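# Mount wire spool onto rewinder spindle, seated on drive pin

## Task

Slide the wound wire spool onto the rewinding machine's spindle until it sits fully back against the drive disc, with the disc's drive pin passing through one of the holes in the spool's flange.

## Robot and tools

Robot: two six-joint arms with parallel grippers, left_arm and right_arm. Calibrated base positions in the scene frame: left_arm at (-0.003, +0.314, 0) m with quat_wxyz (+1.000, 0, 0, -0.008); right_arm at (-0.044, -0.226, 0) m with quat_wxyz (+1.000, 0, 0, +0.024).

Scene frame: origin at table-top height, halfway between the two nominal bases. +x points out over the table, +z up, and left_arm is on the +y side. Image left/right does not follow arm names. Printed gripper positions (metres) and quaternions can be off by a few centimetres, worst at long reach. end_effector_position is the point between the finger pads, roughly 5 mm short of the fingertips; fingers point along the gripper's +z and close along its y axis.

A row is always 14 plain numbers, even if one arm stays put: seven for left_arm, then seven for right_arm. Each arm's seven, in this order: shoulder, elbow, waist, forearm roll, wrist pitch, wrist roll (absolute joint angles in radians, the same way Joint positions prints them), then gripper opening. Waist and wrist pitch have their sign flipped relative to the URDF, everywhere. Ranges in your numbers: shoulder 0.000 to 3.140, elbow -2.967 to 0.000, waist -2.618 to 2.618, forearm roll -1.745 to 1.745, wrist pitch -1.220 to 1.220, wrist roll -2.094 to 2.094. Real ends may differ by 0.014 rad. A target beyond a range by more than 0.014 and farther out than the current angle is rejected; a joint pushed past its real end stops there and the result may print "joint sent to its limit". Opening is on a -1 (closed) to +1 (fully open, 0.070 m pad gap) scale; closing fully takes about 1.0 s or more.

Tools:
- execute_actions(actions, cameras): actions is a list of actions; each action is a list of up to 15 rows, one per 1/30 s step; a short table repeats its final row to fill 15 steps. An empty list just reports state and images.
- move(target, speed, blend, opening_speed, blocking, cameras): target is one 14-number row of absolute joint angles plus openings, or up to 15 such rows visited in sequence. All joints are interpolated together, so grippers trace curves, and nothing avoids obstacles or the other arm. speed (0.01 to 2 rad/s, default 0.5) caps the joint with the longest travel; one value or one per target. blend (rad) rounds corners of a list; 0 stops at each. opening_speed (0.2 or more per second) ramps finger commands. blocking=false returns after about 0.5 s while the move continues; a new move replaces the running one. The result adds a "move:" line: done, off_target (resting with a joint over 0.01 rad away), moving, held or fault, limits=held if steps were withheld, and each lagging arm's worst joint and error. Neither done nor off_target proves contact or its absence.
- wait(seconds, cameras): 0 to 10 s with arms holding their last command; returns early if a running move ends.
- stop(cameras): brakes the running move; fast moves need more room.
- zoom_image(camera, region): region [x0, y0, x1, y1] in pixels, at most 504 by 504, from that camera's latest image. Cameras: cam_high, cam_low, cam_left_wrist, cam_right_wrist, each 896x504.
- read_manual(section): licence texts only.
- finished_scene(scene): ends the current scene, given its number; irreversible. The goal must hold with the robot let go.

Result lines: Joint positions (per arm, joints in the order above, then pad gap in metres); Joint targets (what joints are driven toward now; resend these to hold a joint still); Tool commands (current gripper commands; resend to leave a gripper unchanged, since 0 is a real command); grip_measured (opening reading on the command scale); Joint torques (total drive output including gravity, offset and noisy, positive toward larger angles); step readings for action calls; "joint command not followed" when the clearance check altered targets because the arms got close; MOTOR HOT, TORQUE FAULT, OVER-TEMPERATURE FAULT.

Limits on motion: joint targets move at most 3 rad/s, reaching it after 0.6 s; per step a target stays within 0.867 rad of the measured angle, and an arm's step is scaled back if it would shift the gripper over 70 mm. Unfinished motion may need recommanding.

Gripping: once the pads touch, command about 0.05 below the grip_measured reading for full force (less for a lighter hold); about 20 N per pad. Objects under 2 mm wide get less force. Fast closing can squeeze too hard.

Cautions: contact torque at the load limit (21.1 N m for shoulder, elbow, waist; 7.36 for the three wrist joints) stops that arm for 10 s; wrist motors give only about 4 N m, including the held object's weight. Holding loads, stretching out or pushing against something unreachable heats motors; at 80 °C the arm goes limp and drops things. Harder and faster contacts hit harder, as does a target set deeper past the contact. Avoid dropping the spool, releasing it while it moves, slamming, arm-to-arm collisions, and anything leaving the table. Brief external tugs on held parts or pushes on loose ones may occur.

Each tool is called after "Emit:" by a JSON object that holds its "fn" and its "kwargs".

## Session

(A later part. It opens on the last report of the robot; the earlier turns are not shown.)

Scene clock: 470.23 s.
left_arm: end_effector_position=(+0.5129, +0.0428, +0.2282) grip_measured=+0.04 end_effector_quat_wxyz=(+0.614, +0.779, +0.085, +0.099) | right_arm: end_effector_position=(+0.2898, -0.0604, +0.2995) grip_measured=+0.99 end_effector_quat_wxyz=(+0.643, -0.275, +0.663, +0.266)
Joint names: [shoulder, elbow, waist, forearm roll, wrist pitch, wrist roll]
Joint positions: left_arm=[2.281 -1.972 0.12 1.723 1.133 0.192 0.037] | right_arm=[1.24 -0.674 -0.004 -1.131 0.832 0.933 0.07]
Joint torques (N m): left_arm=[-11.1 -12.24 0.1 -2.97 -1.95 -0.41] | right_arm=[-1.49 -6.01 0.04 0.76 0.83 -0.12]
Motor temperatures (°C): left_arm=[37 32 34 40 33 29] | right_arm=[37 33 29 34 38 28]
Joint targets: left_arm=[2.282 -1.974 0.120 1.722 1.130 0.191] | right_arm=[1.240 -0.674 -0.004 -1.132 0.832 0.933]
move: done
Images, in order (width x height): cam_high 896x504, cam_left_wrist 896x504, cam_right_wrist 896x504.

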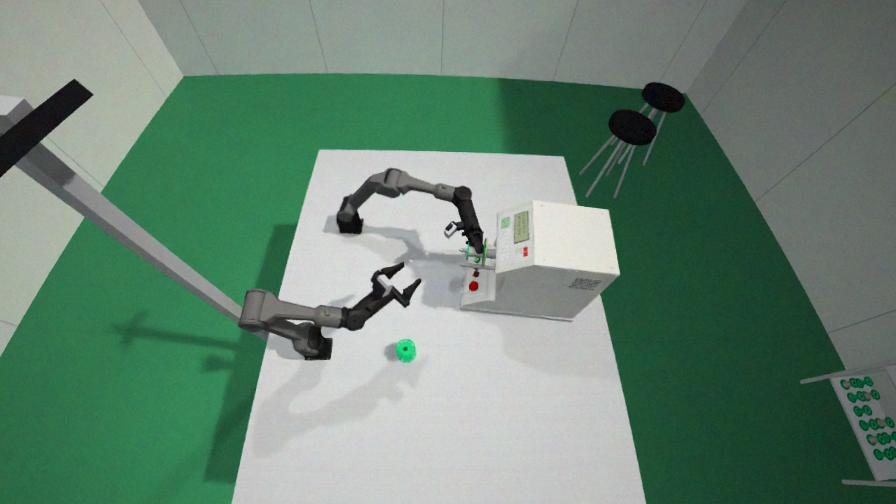

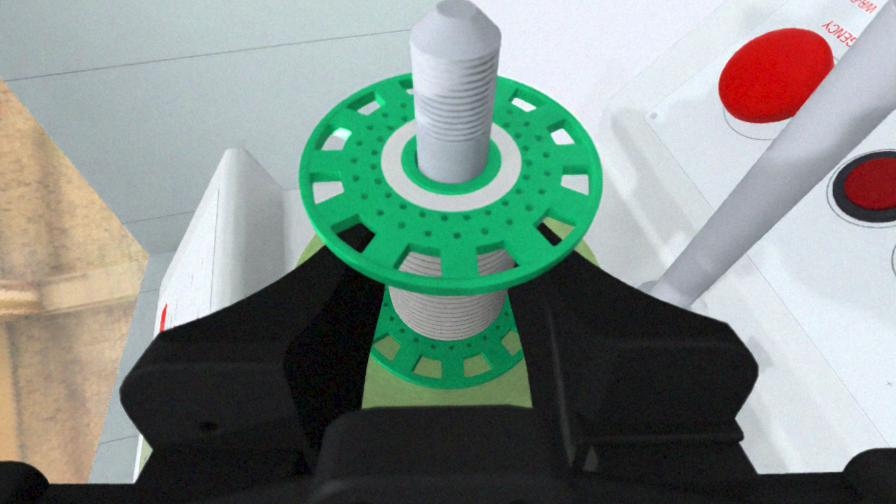

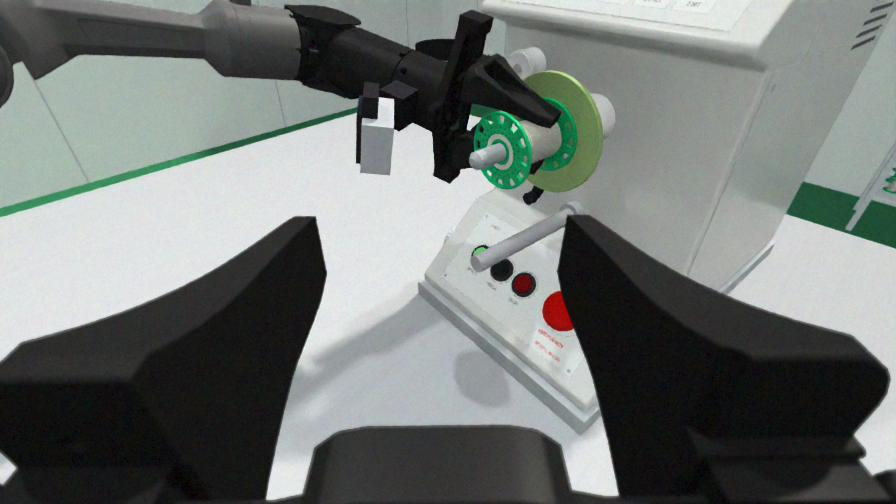

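Emit:
{"fn": "wait", "kwargs": {"seconds": 0.1}}

Emit:
{"fn": "zoom_image", "kwargs": {"camera": "cam_low", "region": [380, 160, 500, 260]}}

Emit:
{"fn": "zoom_image", "kwargs": {"camera": "cam_high", "region": [450, 225, 500, 275]}}

Emit:
{"fn": "zoom_image", "kwargs": {"camera": "cam_right_wrist", "region": [470, 70, 610, 200]}}

Scene clock: 472.77 s.
left_arm: end_effector_position=(+0.5131, +0.0428, +0.2282) grip_measured=+0.04 end_effector_quat_wxyz=(+0.614, +0.778, +0.085, +0.099) | right_arm: end_effector_position=(+0.2898, -0.0604, +0.2995) grip_measured=+0.99 end_effector_quat_wxyz=(+0.643, -0.275, +0.663, +0.266)
Joint names: [shoulder, elbow, waist, forearm roll, wrist pitch, wrist roll]
Joint positions: left_arm=[2.281 -1.973 0.12 1.722 1.133 0.192 0.037] | right_arm=[1.24 -0.674 -0.004 -1.131 0.832 0.933 0.07]
Joint torques (N m): left_arm=[-11 -14.12 0.57 -3.93 -2.95 -0.73] | right_arm=[-1.53 -5.97 0.04 0.76 0.83 -0.12]
Motor temperatures (°C): left_arm=[37 33 34 42 36 29] | right_arm=[37 33 29 34 38 28]
Joint targets: left_arm=[2.281 -1.974 0.120 1.722 1.130 0.192] | right_arm=[1.240 -0.674 -0.004 -1.132 0.832 0.933]
Tool commands: left_gripper/opening=+0.04 right_gripper/opening=+1.0
wait: 0.10 s; at rest from the start

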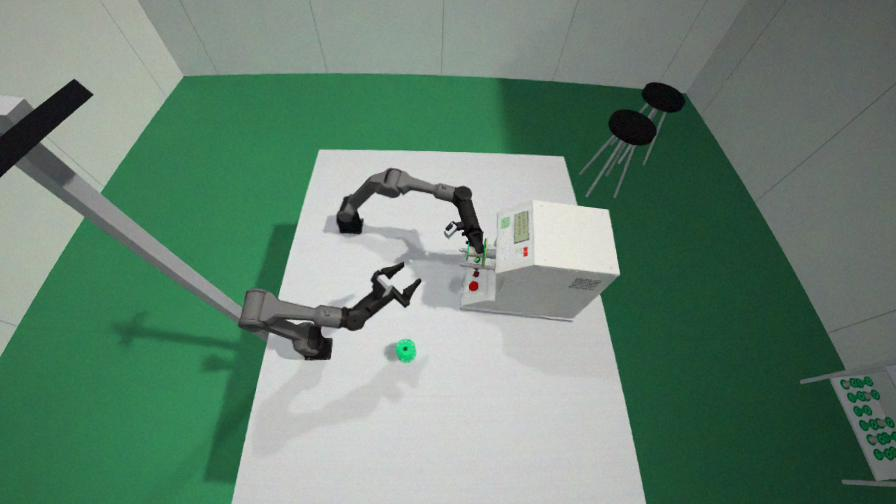

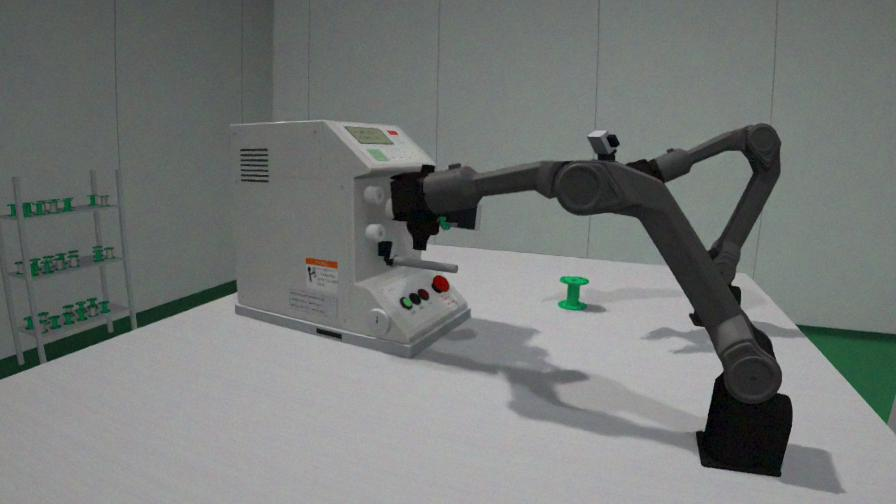

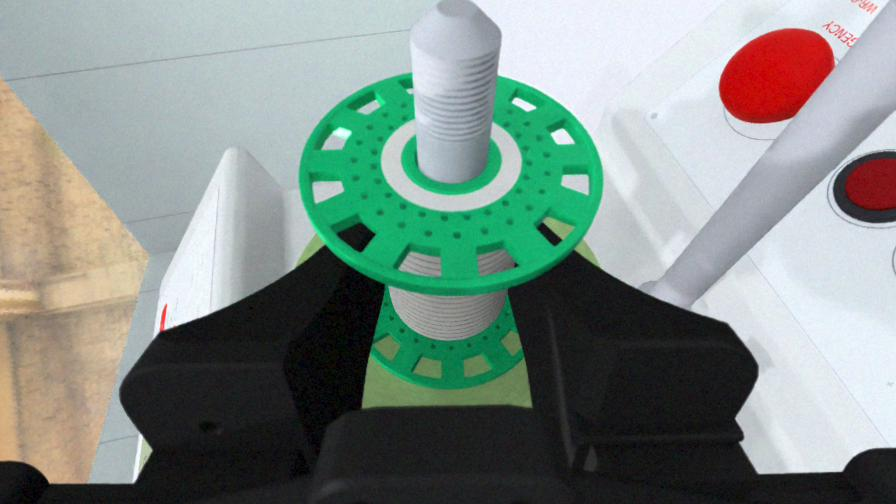

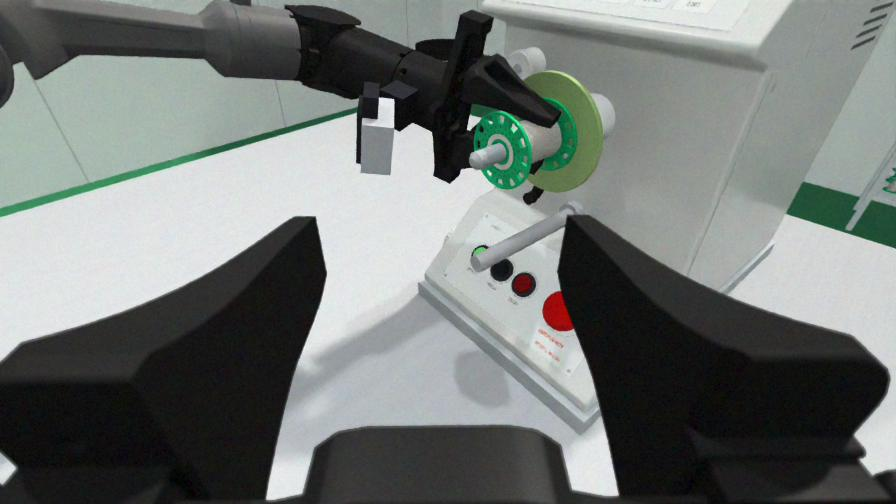

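Scaled by 4.200 from the camera's 896x504 image, which has a finer 1280x720 frame.

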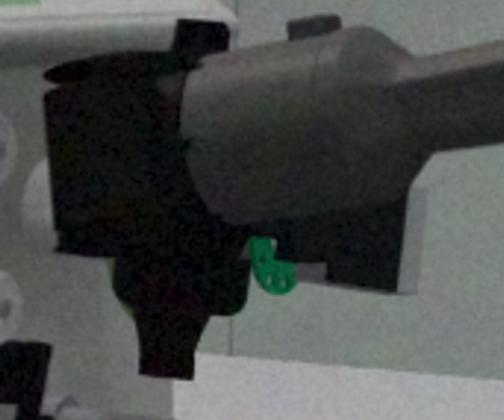

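Scaled by 10.080 from the camera's 896x504 image, which has a finer 1280x720 frame.

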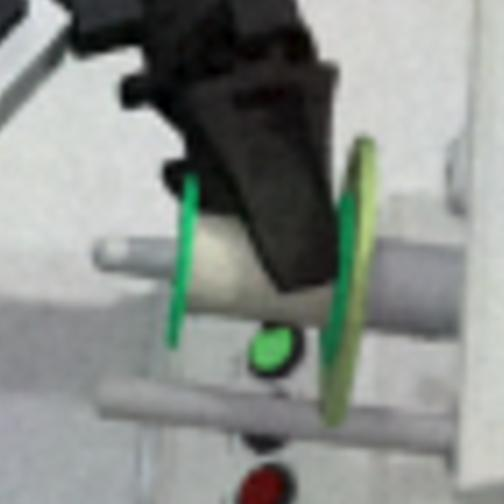

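Scaled by 3.600 from the camera's 896x504 image, which has a finer 1280x720 frame.

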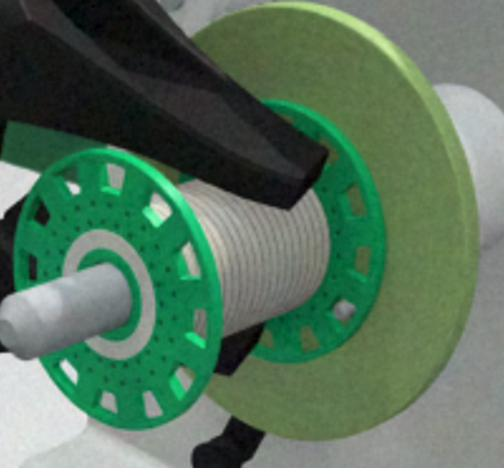

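Emit:
{"fn": "move", "kwargs": {"target": [[2.2815, -1.974, 0.1204, 1.722, 1.130, 0.1915, 0.35, 1.24, -0.674, -0.004, -1.132, 0.832, 0.933, 1],[2.268, -1.949, 0.1206, 1.717, 1.1285, 0.204, 0.35, 1.24, -0.674, -0.004, -1.132, 0.832, 0.933, 1]], "speed": 0.03, "opening_speed": 0.5, "cameras": ["cam_high", "cam_right_wrist", "cam_left_wrist"]}}

Emit:
{"fn": "zoom_image", "kwargs": {"camera": "cam_right_wrist", "region": [470, 70, 610, 200]}}

Scene clock: 483.33 s.
left_arm: end_effector_position=(+0.5109, +0.0437, +0.2292) grip_measured=+0.35 end_effector_quat_wxyz=(+0.614, +0.778, +0.086, +0.101) | right_arm: end_effector_position=(+0.2898, -0.0604, +0.2995) grip_measured=+0.99 end_effector_quat_wxyz=(+0.643, -0.275, +0.663, +0.266)
Joint names: [shoulder, elbow, waist, forearm roll, wrist pitch, wrist roll]
Joint positions: left_arm=[2.267 -1.949 0.12 1.716 1.128 0.204 0.047] | right_arm=[1.24 -0.674 -0.004 -1.131 0.832 0.933 0.07]
Joint torques (N m): left_arm=[-10.14 -5.26 1.08 -0.82 0.2 0.17] | right_arm=[-1.5 -5.92 0.02 0.77 0.81 -0.13]
Motor temperatures (°C): left_arm=[37 33 34 48 44 29] | right_arm=[37 33 29 34 38 28]
Joint targets: left_arm=[2.268 -1.949 0.121 1.717 1.129 0.204] | right_arm=[1.240 -0.674 -0.004 -1.132 0.832 0.933]
move: done
Images, in order (width x height): cam_high 896x504, cam_left_wrist 896x504, cam_right_wrist 896x504.

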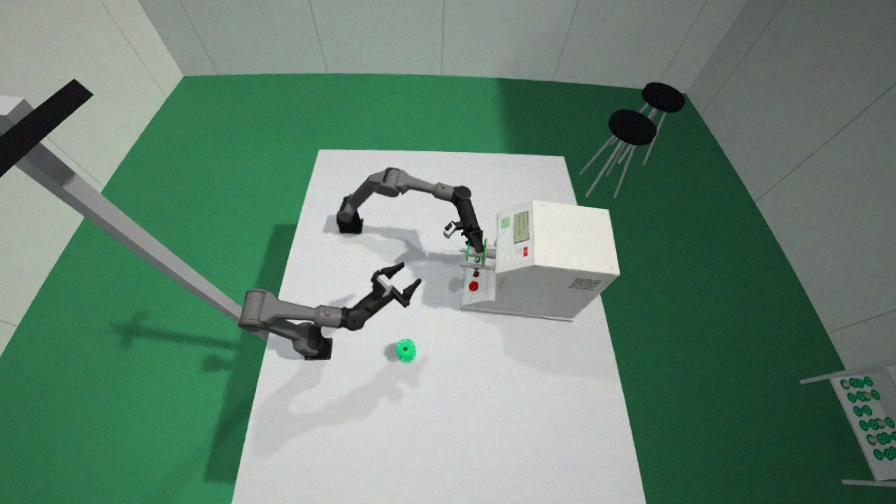

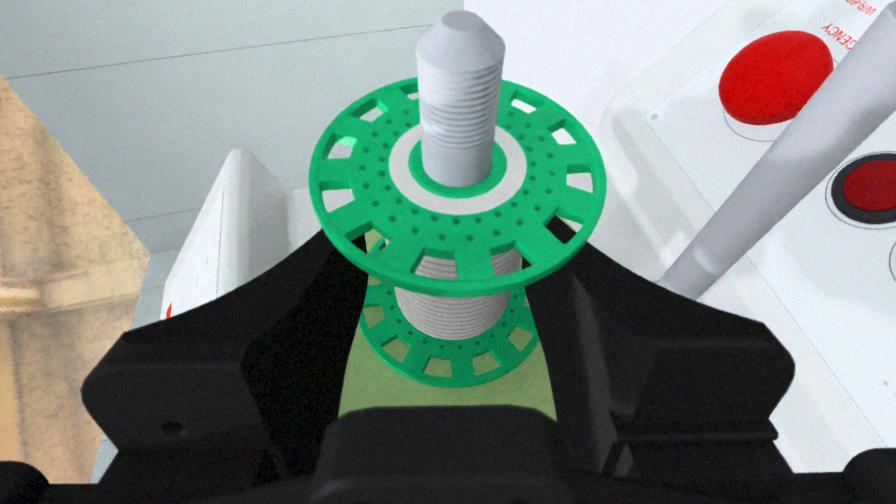

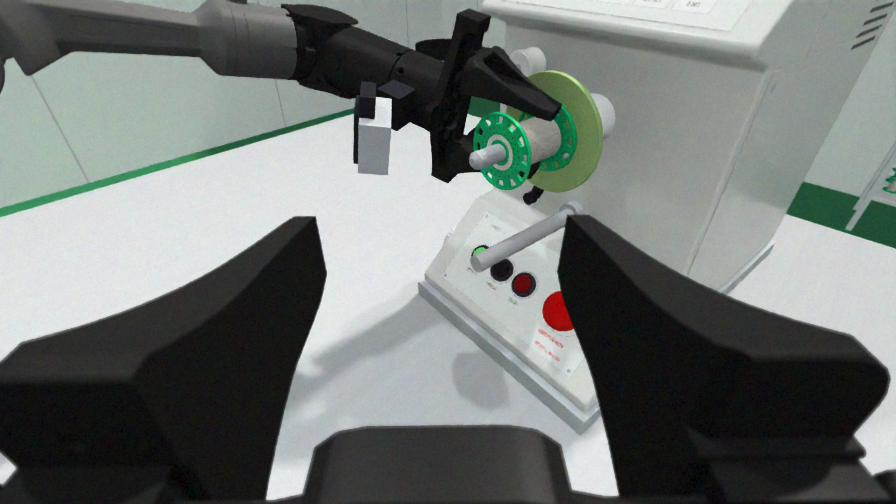

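Scaled by 3.600 from the camera's 896x504 image, which has a finer 1280x720 frame.

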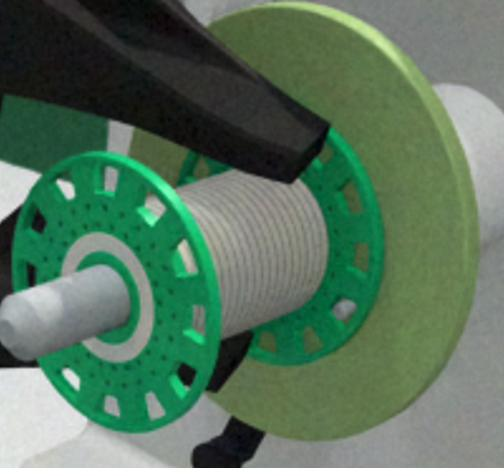

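Emit:
{"fn": "move", "kwargs": {"target": [[2.234, -1.904, 0.080, 1.720, 1.166, 0.2213, 0.35, 1.24, -0.674, -0.004, -1.132, 0.832, 0.933, 1],[2.203, -1.867, 0.0394, 1.7245, 1.204, 0.2347, 0.35, 1.24, -0.674, -0.004, -1.132, 0.832, 0.933, 1]], "speed": 0.06, "blend": 0.01, "cameras": ["cam_high", "cam_right_wrist", "cam_left_wrist"]}}

Emit:
{"fn": "zoom_image", "kwargs": {"camera": "cam_right_wrist", "region": [470, 70, 610, 200]}}

Scene clock: 486.17 s.
left_arm: end_effector_position=(+0.5007, +0.0813, +0.2373) grip_measured=+0.35 end_effector_quat_wxyz=(+0.614, +0.778, +0.086, +0.100) | right_arm: end_effector_position=(+0.2898, -0.0604, +0.2995) grip_measured=+0.99 end_effector_quat_wxyz=(+0.643, -0.275, +0.663, +0.266)
Joint names: [shoulder, elbow, waist, forearm roll, wrist pitch, wrist roll]
Joint positions: left_arm=[2.203 -1.867 0.039 1.724 1.204 0.235 0.047] | right_arm=[1.24 -0.674 -0.004 -1.131 0.832 0.933 0.07]
Joint torques (N m): left_arm=[-10.98 -5.61 0.55 -0.87 0.08 0.08] | right_arm=[-1.51 -5.91 0.02 0.78 0.81 -0.14]
Motor temperatures (°C): left_arm=[37 33 34 47 43 29] | right_arm=[37 33 29 34 38 28]
Joint targets: left_arm=[2.203 -1.867 0.039 1.724 1.204 0.235] | right_arm=[1.240 -0.674 -0.004 -1.132 0.832 0.933]
move: done
Images, in order (width x height): cam_high 896x504, cam_left_wrist 896x504, cam_right_wrist 896x504.

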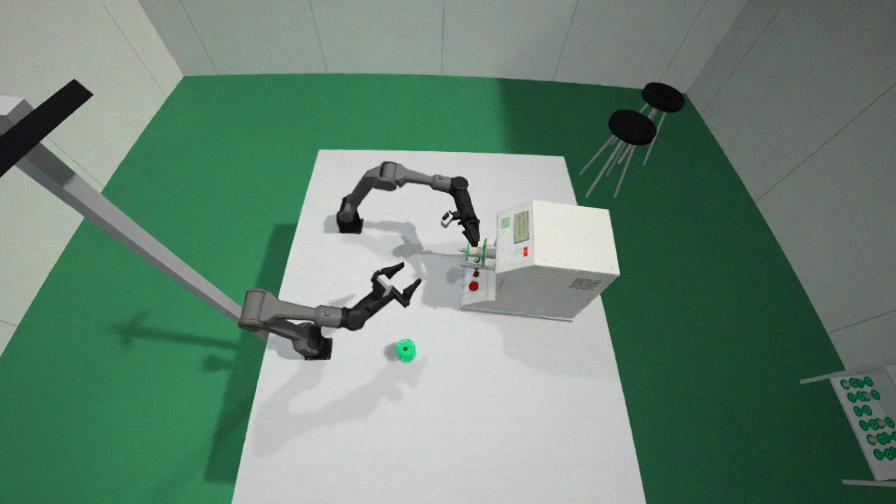

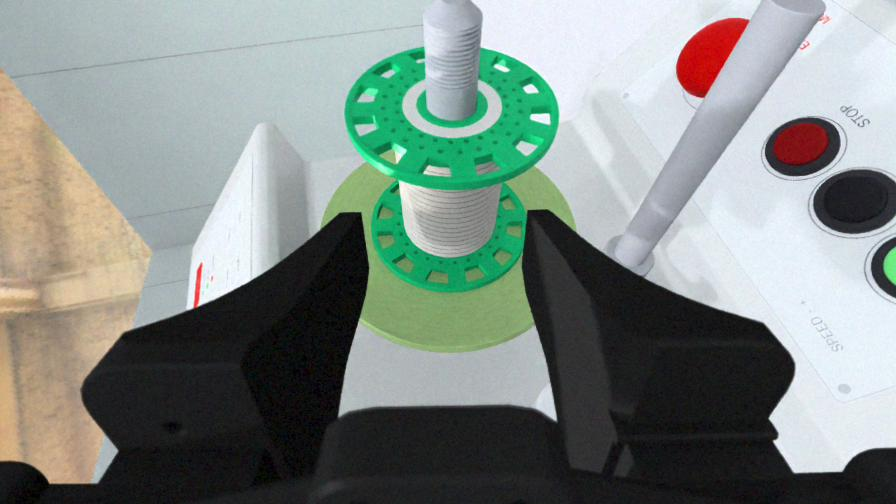

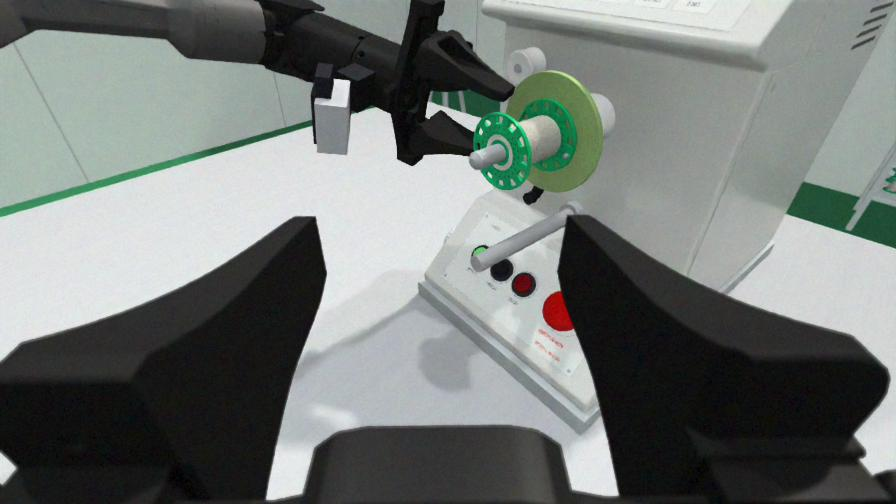

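Scaled by 3.600 from the camera's 896x504 image, which has a finer 1280x720 frame.

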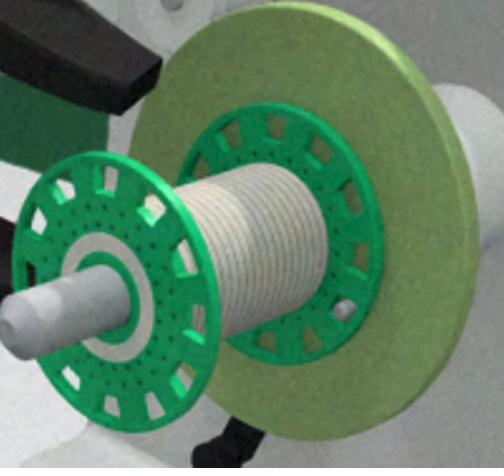

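Emit:
{"fn": "zoom_image", "kwargs": {"camera": "cam_left_wrist", "region": [310, 130, 590, 360]}}

Emit:
{"fn": "zoom_image", "kwargs": {"camera": "cam_high", "region": [450, 225, 500, 275]}}

Scaled by 1.800 from the camera's 896x504 image, which has a finer 1280x720 frame.

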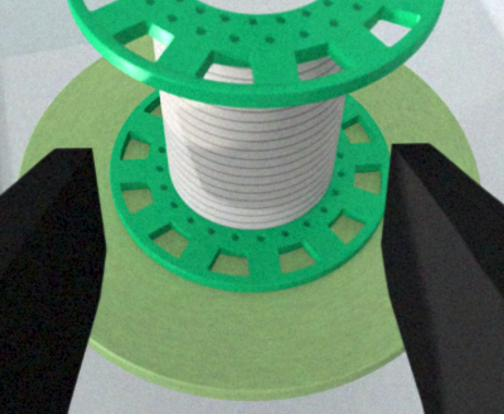

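Scaled by 10.080 from the camera's 896x504 image, which has a finer 1280x720 frame.

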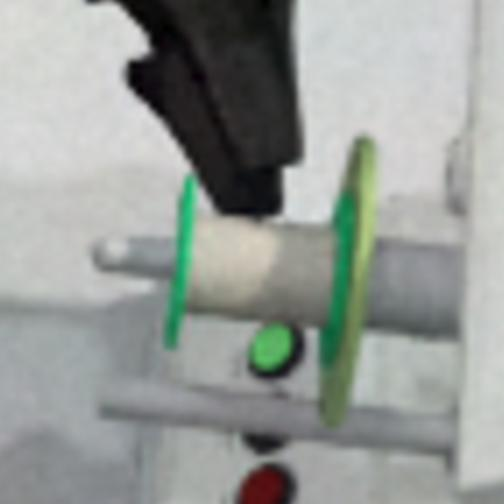

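Emit:
{"fn": "zoom_image", "kwargs": {"camera": "cam_right_wrist", "region": [530, 100, 590, 170]}}

Scaled by 7.200 from the camera's 896x504 image, which has a finer 1280x720 frame.

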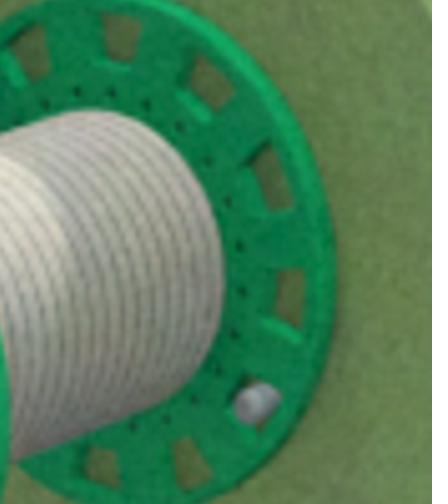

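Emit:
{"fn": "move", "kwargs": {"target": [[1.854, -1.406, -0.100, 1.666, 1.059, 0.3, 0.35, 1.24, -0.674, 0.25, -1.132, 0.832, 0.933, 1],[1.3, -0.95, 0.3, 0.4, 0.8, 0.4, -0.14, 1.24, -0.674, 0.25, -1.132, 0.832, 0.933, 1],[1.7345, -0.838, 0.962, -1.017, 1.106, 0.627, -0.14, 1.24, -0.674, 0.25, -1.132, 0.832, 0.933, 1]], "speed": [0.3, 0.7, 0.7], "blend": [0.05, 0.15, 0]}}

Scene clock: 511.53 s.
left_arm: end_effector_position=(+0.3697, +0.0617, +0.2283) grip_measured=-0.14 end_effector_quat_wxyz=(+0.705, +0.041, +0.706, -0.040) | right_arm: end_effector_position=(+0.3208, -0.1499, +0.2995) grip_measured=+0.99 end_effector_quat_wxyz=(+0.672, -0.188, +0.693, +0.182)
Joint names: [shoulder, elbow, waist, forearm roll, wrist pitch, wrist roll]
Joint positions: left_arm=[1.735 -0.838 0.963 -1.017 1.106 0.627 0.03] | right_arm=[1.24 -0.674 0.25 -1.131 0.832 0.933 0.07]
Joint torques (N m): left_arm=[-7.04 -5.38 -0.25 0.46 0.61 0.09] | right_arm=[-1.49 -5.93 0.02 0.67 0.84 -0.06]
Motor temperatures (°C): left_arm=[36 32 34 42 37 29] | right_arm=[37 33 29 34 38 28]
Joint targets: left_arm=[1.735 -0.838 0.962 -1.017 1.106 0.627] | right_arm=[1.240 -0.674 0.250 -1.132 0.832 0.933]
move: done; blend cut to 0 rad at target 2

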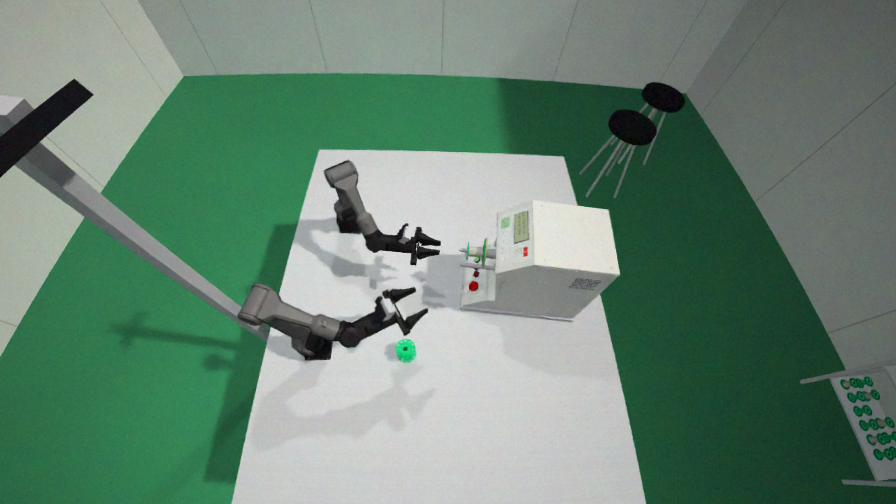

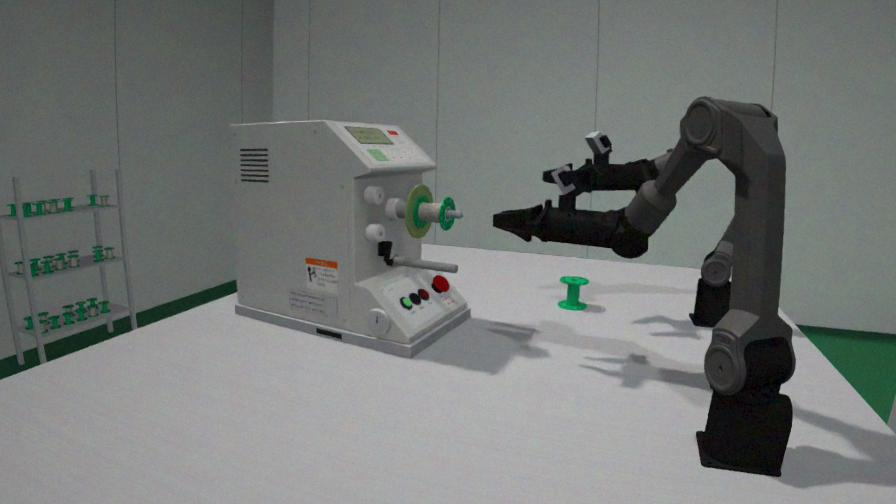

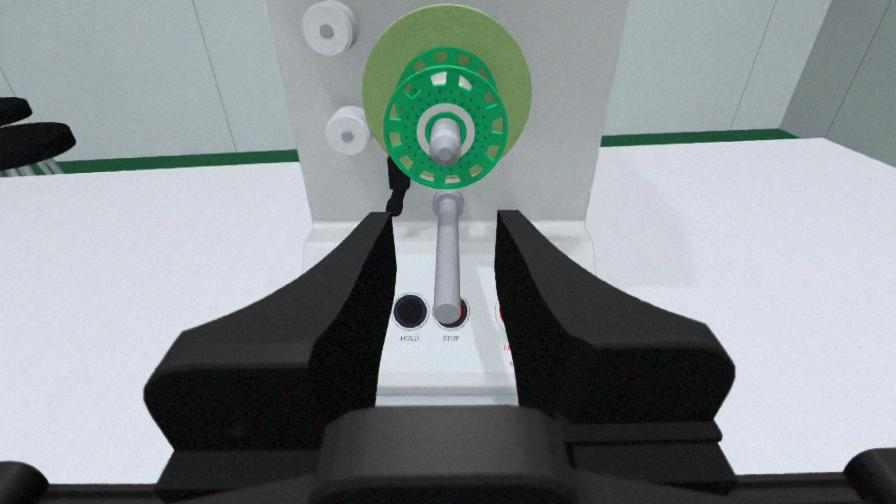

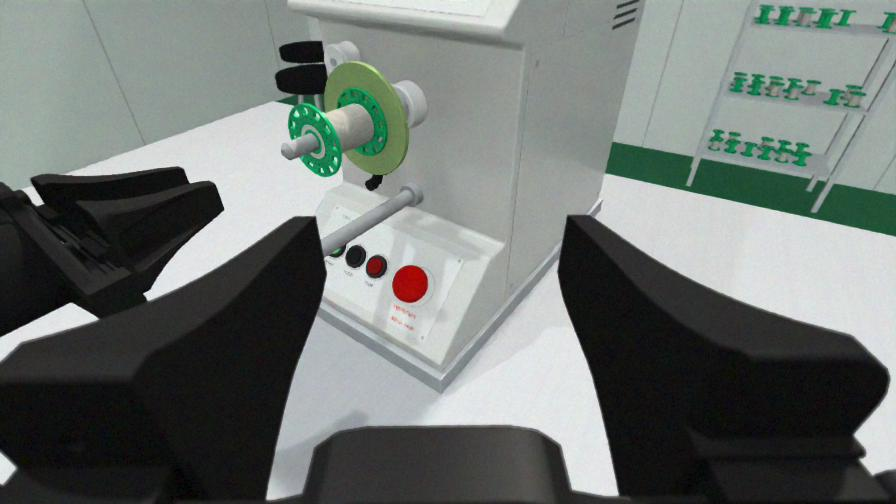

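Emit:
{"fn": "move", "kwargs": {"target": [[1.878, -1.057, 0.795, -0.897, 0.965, 0.620, -0.14, 1.24, -0.674, 0.25, -1.132, 0.832, 0.933, 1],[1.916, -1.120, 0.763, -0.878, 0.931, 0.623, -0.14, 1.24, -0.674, 0.25, -1.132, 0.832, 0.933, 1]], "speed": [0.2, 0.03]}}

Emit:
{"fn": "zoom_image", "kwargs": {"camera": "cam_left_wrist", "region": [330, 40, 570, 260]}}

Emit:
{"fn": "zoom_image", "kwargs": {"camera": "cam_right_wrist", "region": [240, 50, 420, 200]}}

Scene clock: 518.77 s.
left_arm: end_effector_position=(+0.4569, +0.0524, +0.2291) grip_measured=-0.14 end_effector_quat_wxyz=(+0.706, +0.039, +0.706, -0.040) | right_arm: end_effector_position=(+0.3208, -0.1499, +0.2995) grip_measured=+0.99 end_effector_quat_wxyz=(+0.672, -0.188, +0.693, +0.182)
Joint names: [shoulder, elbow, waist, forearm roll, wrist pitch, wrist roll]
Joint positions: left_arm=[1.916 -1.12 0.763 -0.878 0.931 0.623 0.03] | right_arm=[1.24 -0.674 0.25 -1.131 0.832 0.933 0.07]
Joint torques (N m): left_arm=[-7.55 -6.94 -0.09 0.48 0.52 0.24] | right_arm=[-1.52 -5.83 0.12 0.7 0.77 -0.04]
Motor temperatures (°C): left_arm=[35 32 34 40 37 29] | right_arm=[37 33 29 34 38 28]
Joint targets: left_arm=[1.916 -1.120 0.763 -0.878 0.931 0.623] | right_arm=[1.240 -0.674 0.250 -1.132 0.832 0.933]
move: done

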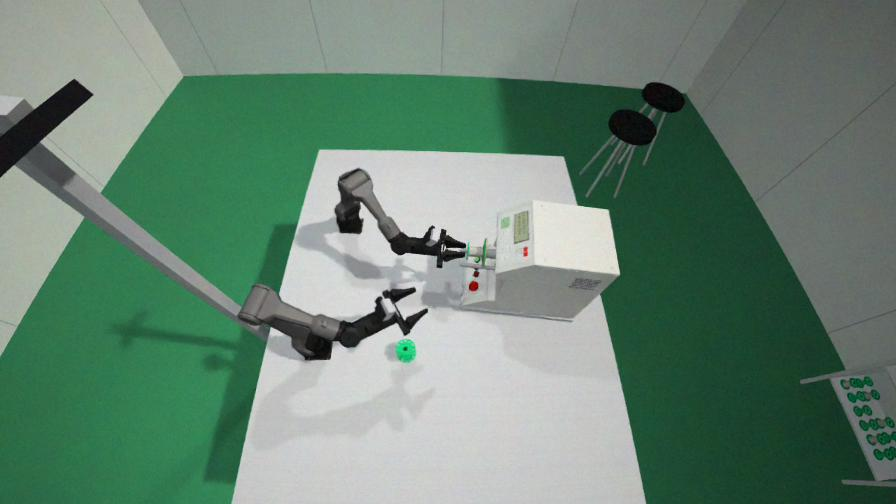

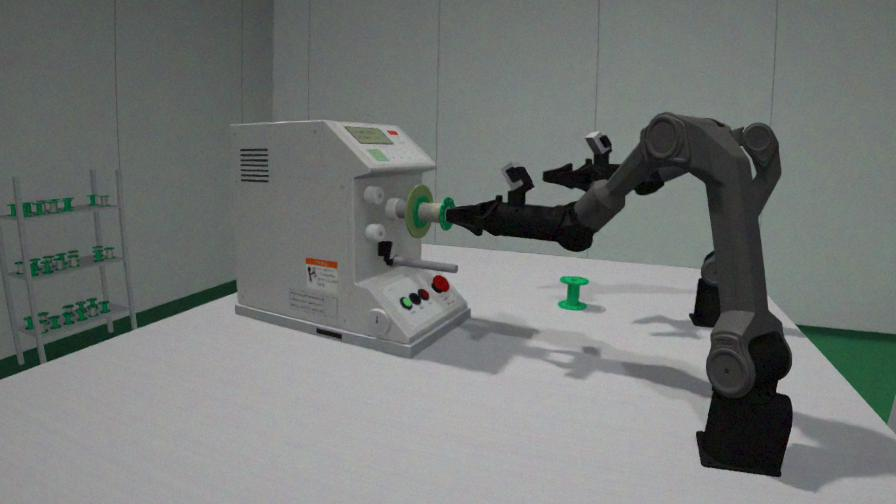

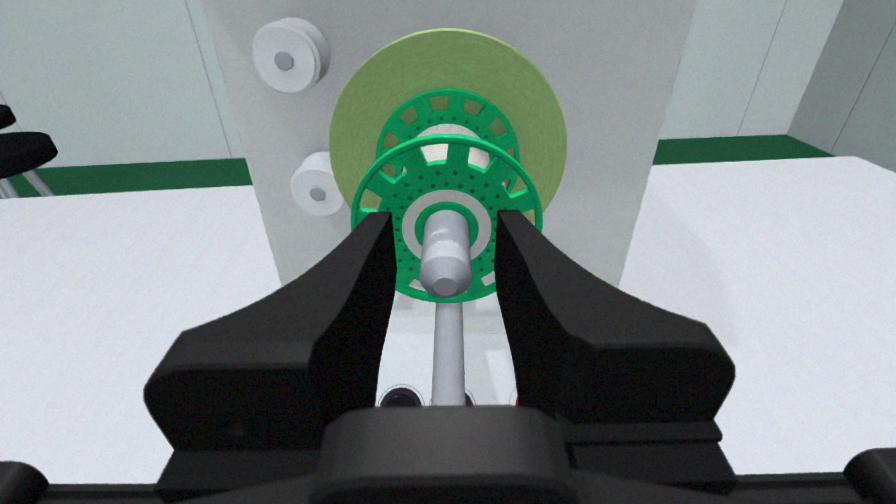

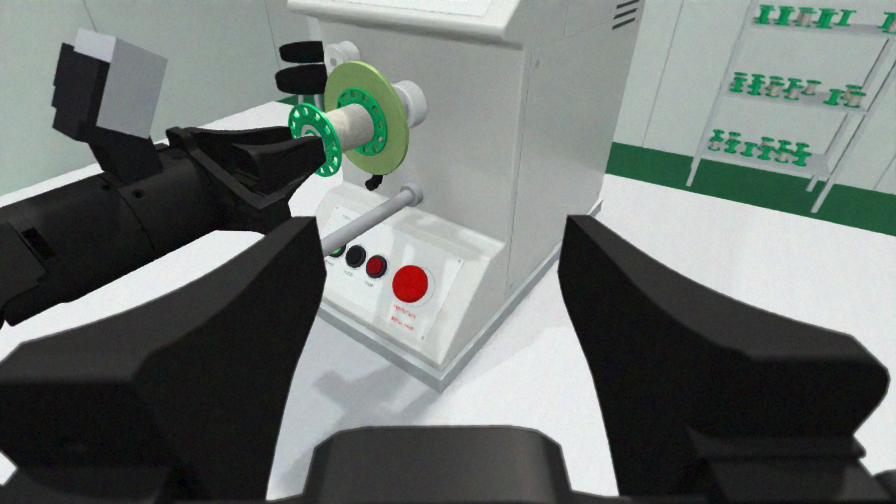

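Scaled by 2.100 from the camera's 896x504 image, which has a finer 1280x720 frame.

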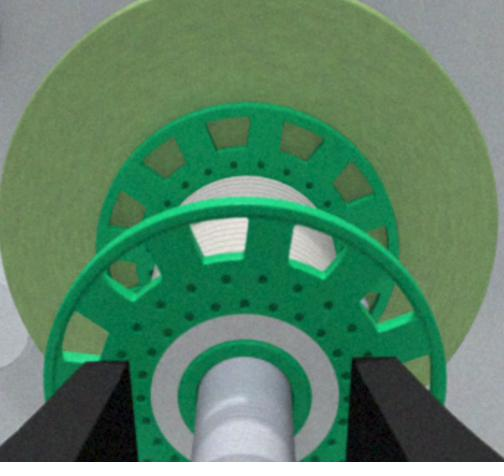

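Scaled by 2.800 from the camera's 896x504 image, which has a finer 1280x720 frame.

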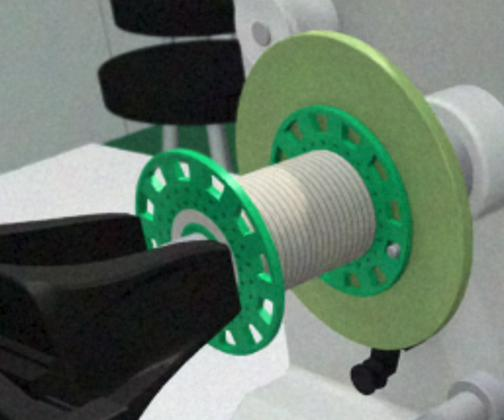

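Emit:
{"fn": "move", "kwargs": {"target": [1.933, -1.148, 0.748, -0.870, 0.916, 0.625, -0.14, 1.24, -0.674, 0.25, -1.132, 0.832, 0.933, 1], "speed": 0.02, "cameras": ["cam_left_wrist", "cam_right_wrist"]}}

Emit:
{"fn": "zoom_image", "kwargs": {"camera": "cam_right_wrist", "region": [240, 50, 420, 200]}}

Scene clock: 521.57 s.
left_arm: end_effector_position=(+0.4642, +0.0522, +0.2293) grip_measured=-0.14 end_effector_quat_wxyz=(+0.706, +0.039, +0.706, -0.040) | right_arm: end_effector_position=(+0.3208, -0.1499, +0.2995) grip_measured=+0.99 end_effector_quat_wxyz=(+0.672, -0.188, +0.693, +0.182)
Joint names: [shoulder, elbow, waist, forearm roll, wrist pitch, wrist roll]
Joint positions: left_arm=[1.932 -1.146 0.749 -0.871 0.917 0.625 0.03] | right_arm=[1.24 -0.674 0.25 -1.131 0.832 0.933 0.07]
Joint torques (N m): left_arm=[-6.45 -9.38 -1.28 0.73 0.31 0.2] | right_arm=[-1.51 -5.84 0.17 0.71 0.74 -0.05]
Motor temperatures (°C): left_arm=[35 32 34 40 36 29] | right_arm=[37 33 29 34 38 28]
Joint targets: left_arm=[1.933 -1.148 0.748 -0.870 0.916 0.625] | right_arm=[1.240 -0.674 0.250 -1.132 0.832 0.933]
move: done
Images, in order (width x height): cam_left_wrist 896x504, cam_right_wrist 896x504.

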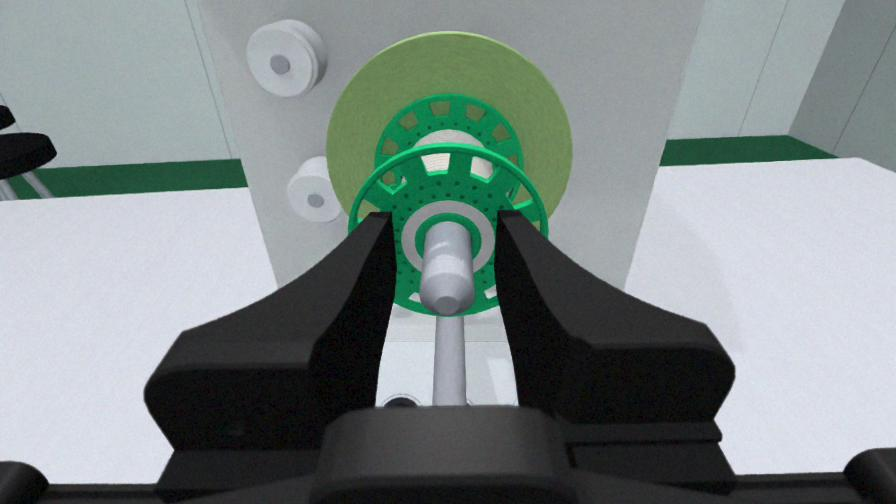

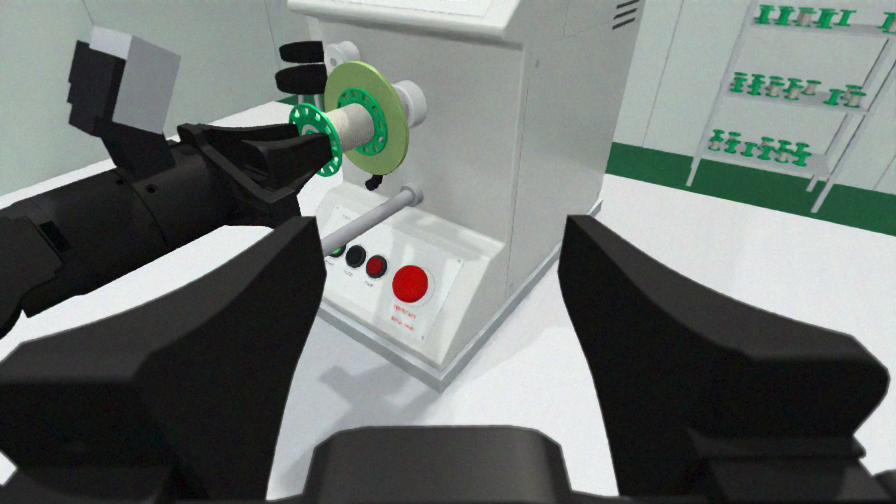

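Scaled by 2.800 from the camera's 896x504 image, which has a finer 1280x720 frame.

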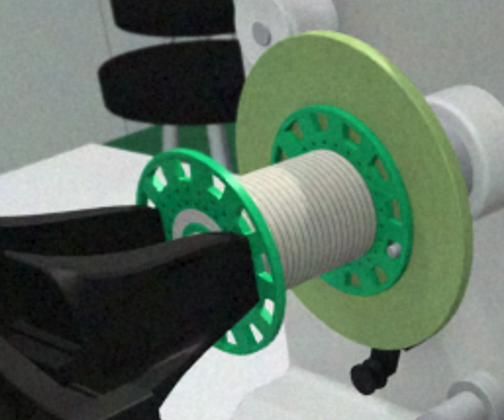

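Emit:
{"fn": "move", "kwargs": {"target": [1.938, -1.156, 0.7435, -0.8675, 0.9115, 0.625, -0.14, 1.24, -0.674, 0.25, -1.132, 0.832, 0.933, 1], "speed": 0.02, "cameras": ["cam_left_wrist", "cam_right_wrist"]}}

Emit:
{"fn": "zoom_image", "kwargs": {"camera": "cam_right_wrist", "region": [330, 70, 400, 160]}}

Scene clock: 523.10 s.
left_arm: end_effector_position=(+0.4649, +0.0517, +0.2291) grip_measured=-0.15 end_effector_quat_wxyz=(+0.706, +0.039, +0.706, -0.041) | right_arm: end_effector_position=(+0.3208, -0.1499, +0.2995) grip_measured=+0.99 end_effector_quat_wxyz=(+0.672, -0.188, +0.693, +0.182)
Joint names: [shoulder, elbow, waist, forearm roll, wrist pitch, wrist roll]
Joint positions: left_arm=[1.934 -1.15 0.748 -0.871 0.913 0.625 0.03] | right_arm=[1.24 -0.674 0.25 -1.131 0.832 0.933 0.07]
Joint torques (N m): left_arm=[1.38 -24.11 -8.71 2.79 -0.66 0.04] | right_arm=[-1.57 -5.8 0.21 0.71 0.72 -0.06]
Motor temperatures (°C): left_arm=[35 32 34 40 36 29] | right_arm=[37 33 29 34 38 28]
Joint targets: left_arm=[1.938 -1.156 0.744 -0.867 0.911 0.625] | right_arm=[1.240 -0.674 0.250 -1.132 0.832 0.933]
move: done
Images, in order (width x height): cam_left_wrist 896x504, cam_right_wrist 896x504.

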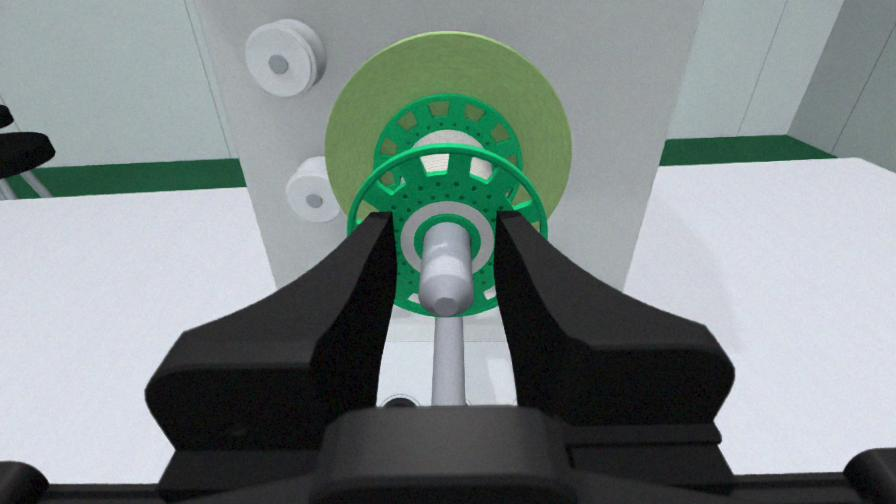

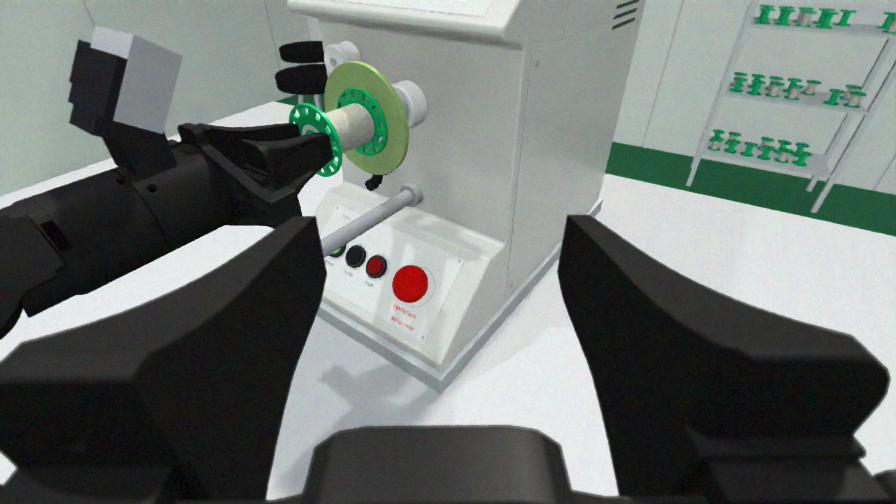

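Scaled by 5.600 from the camera's 896x504 image, which has a finer 1280x720 frame.

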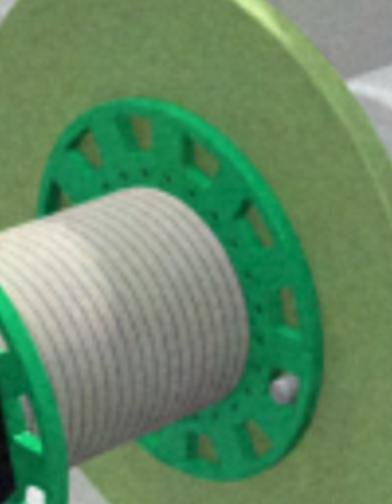

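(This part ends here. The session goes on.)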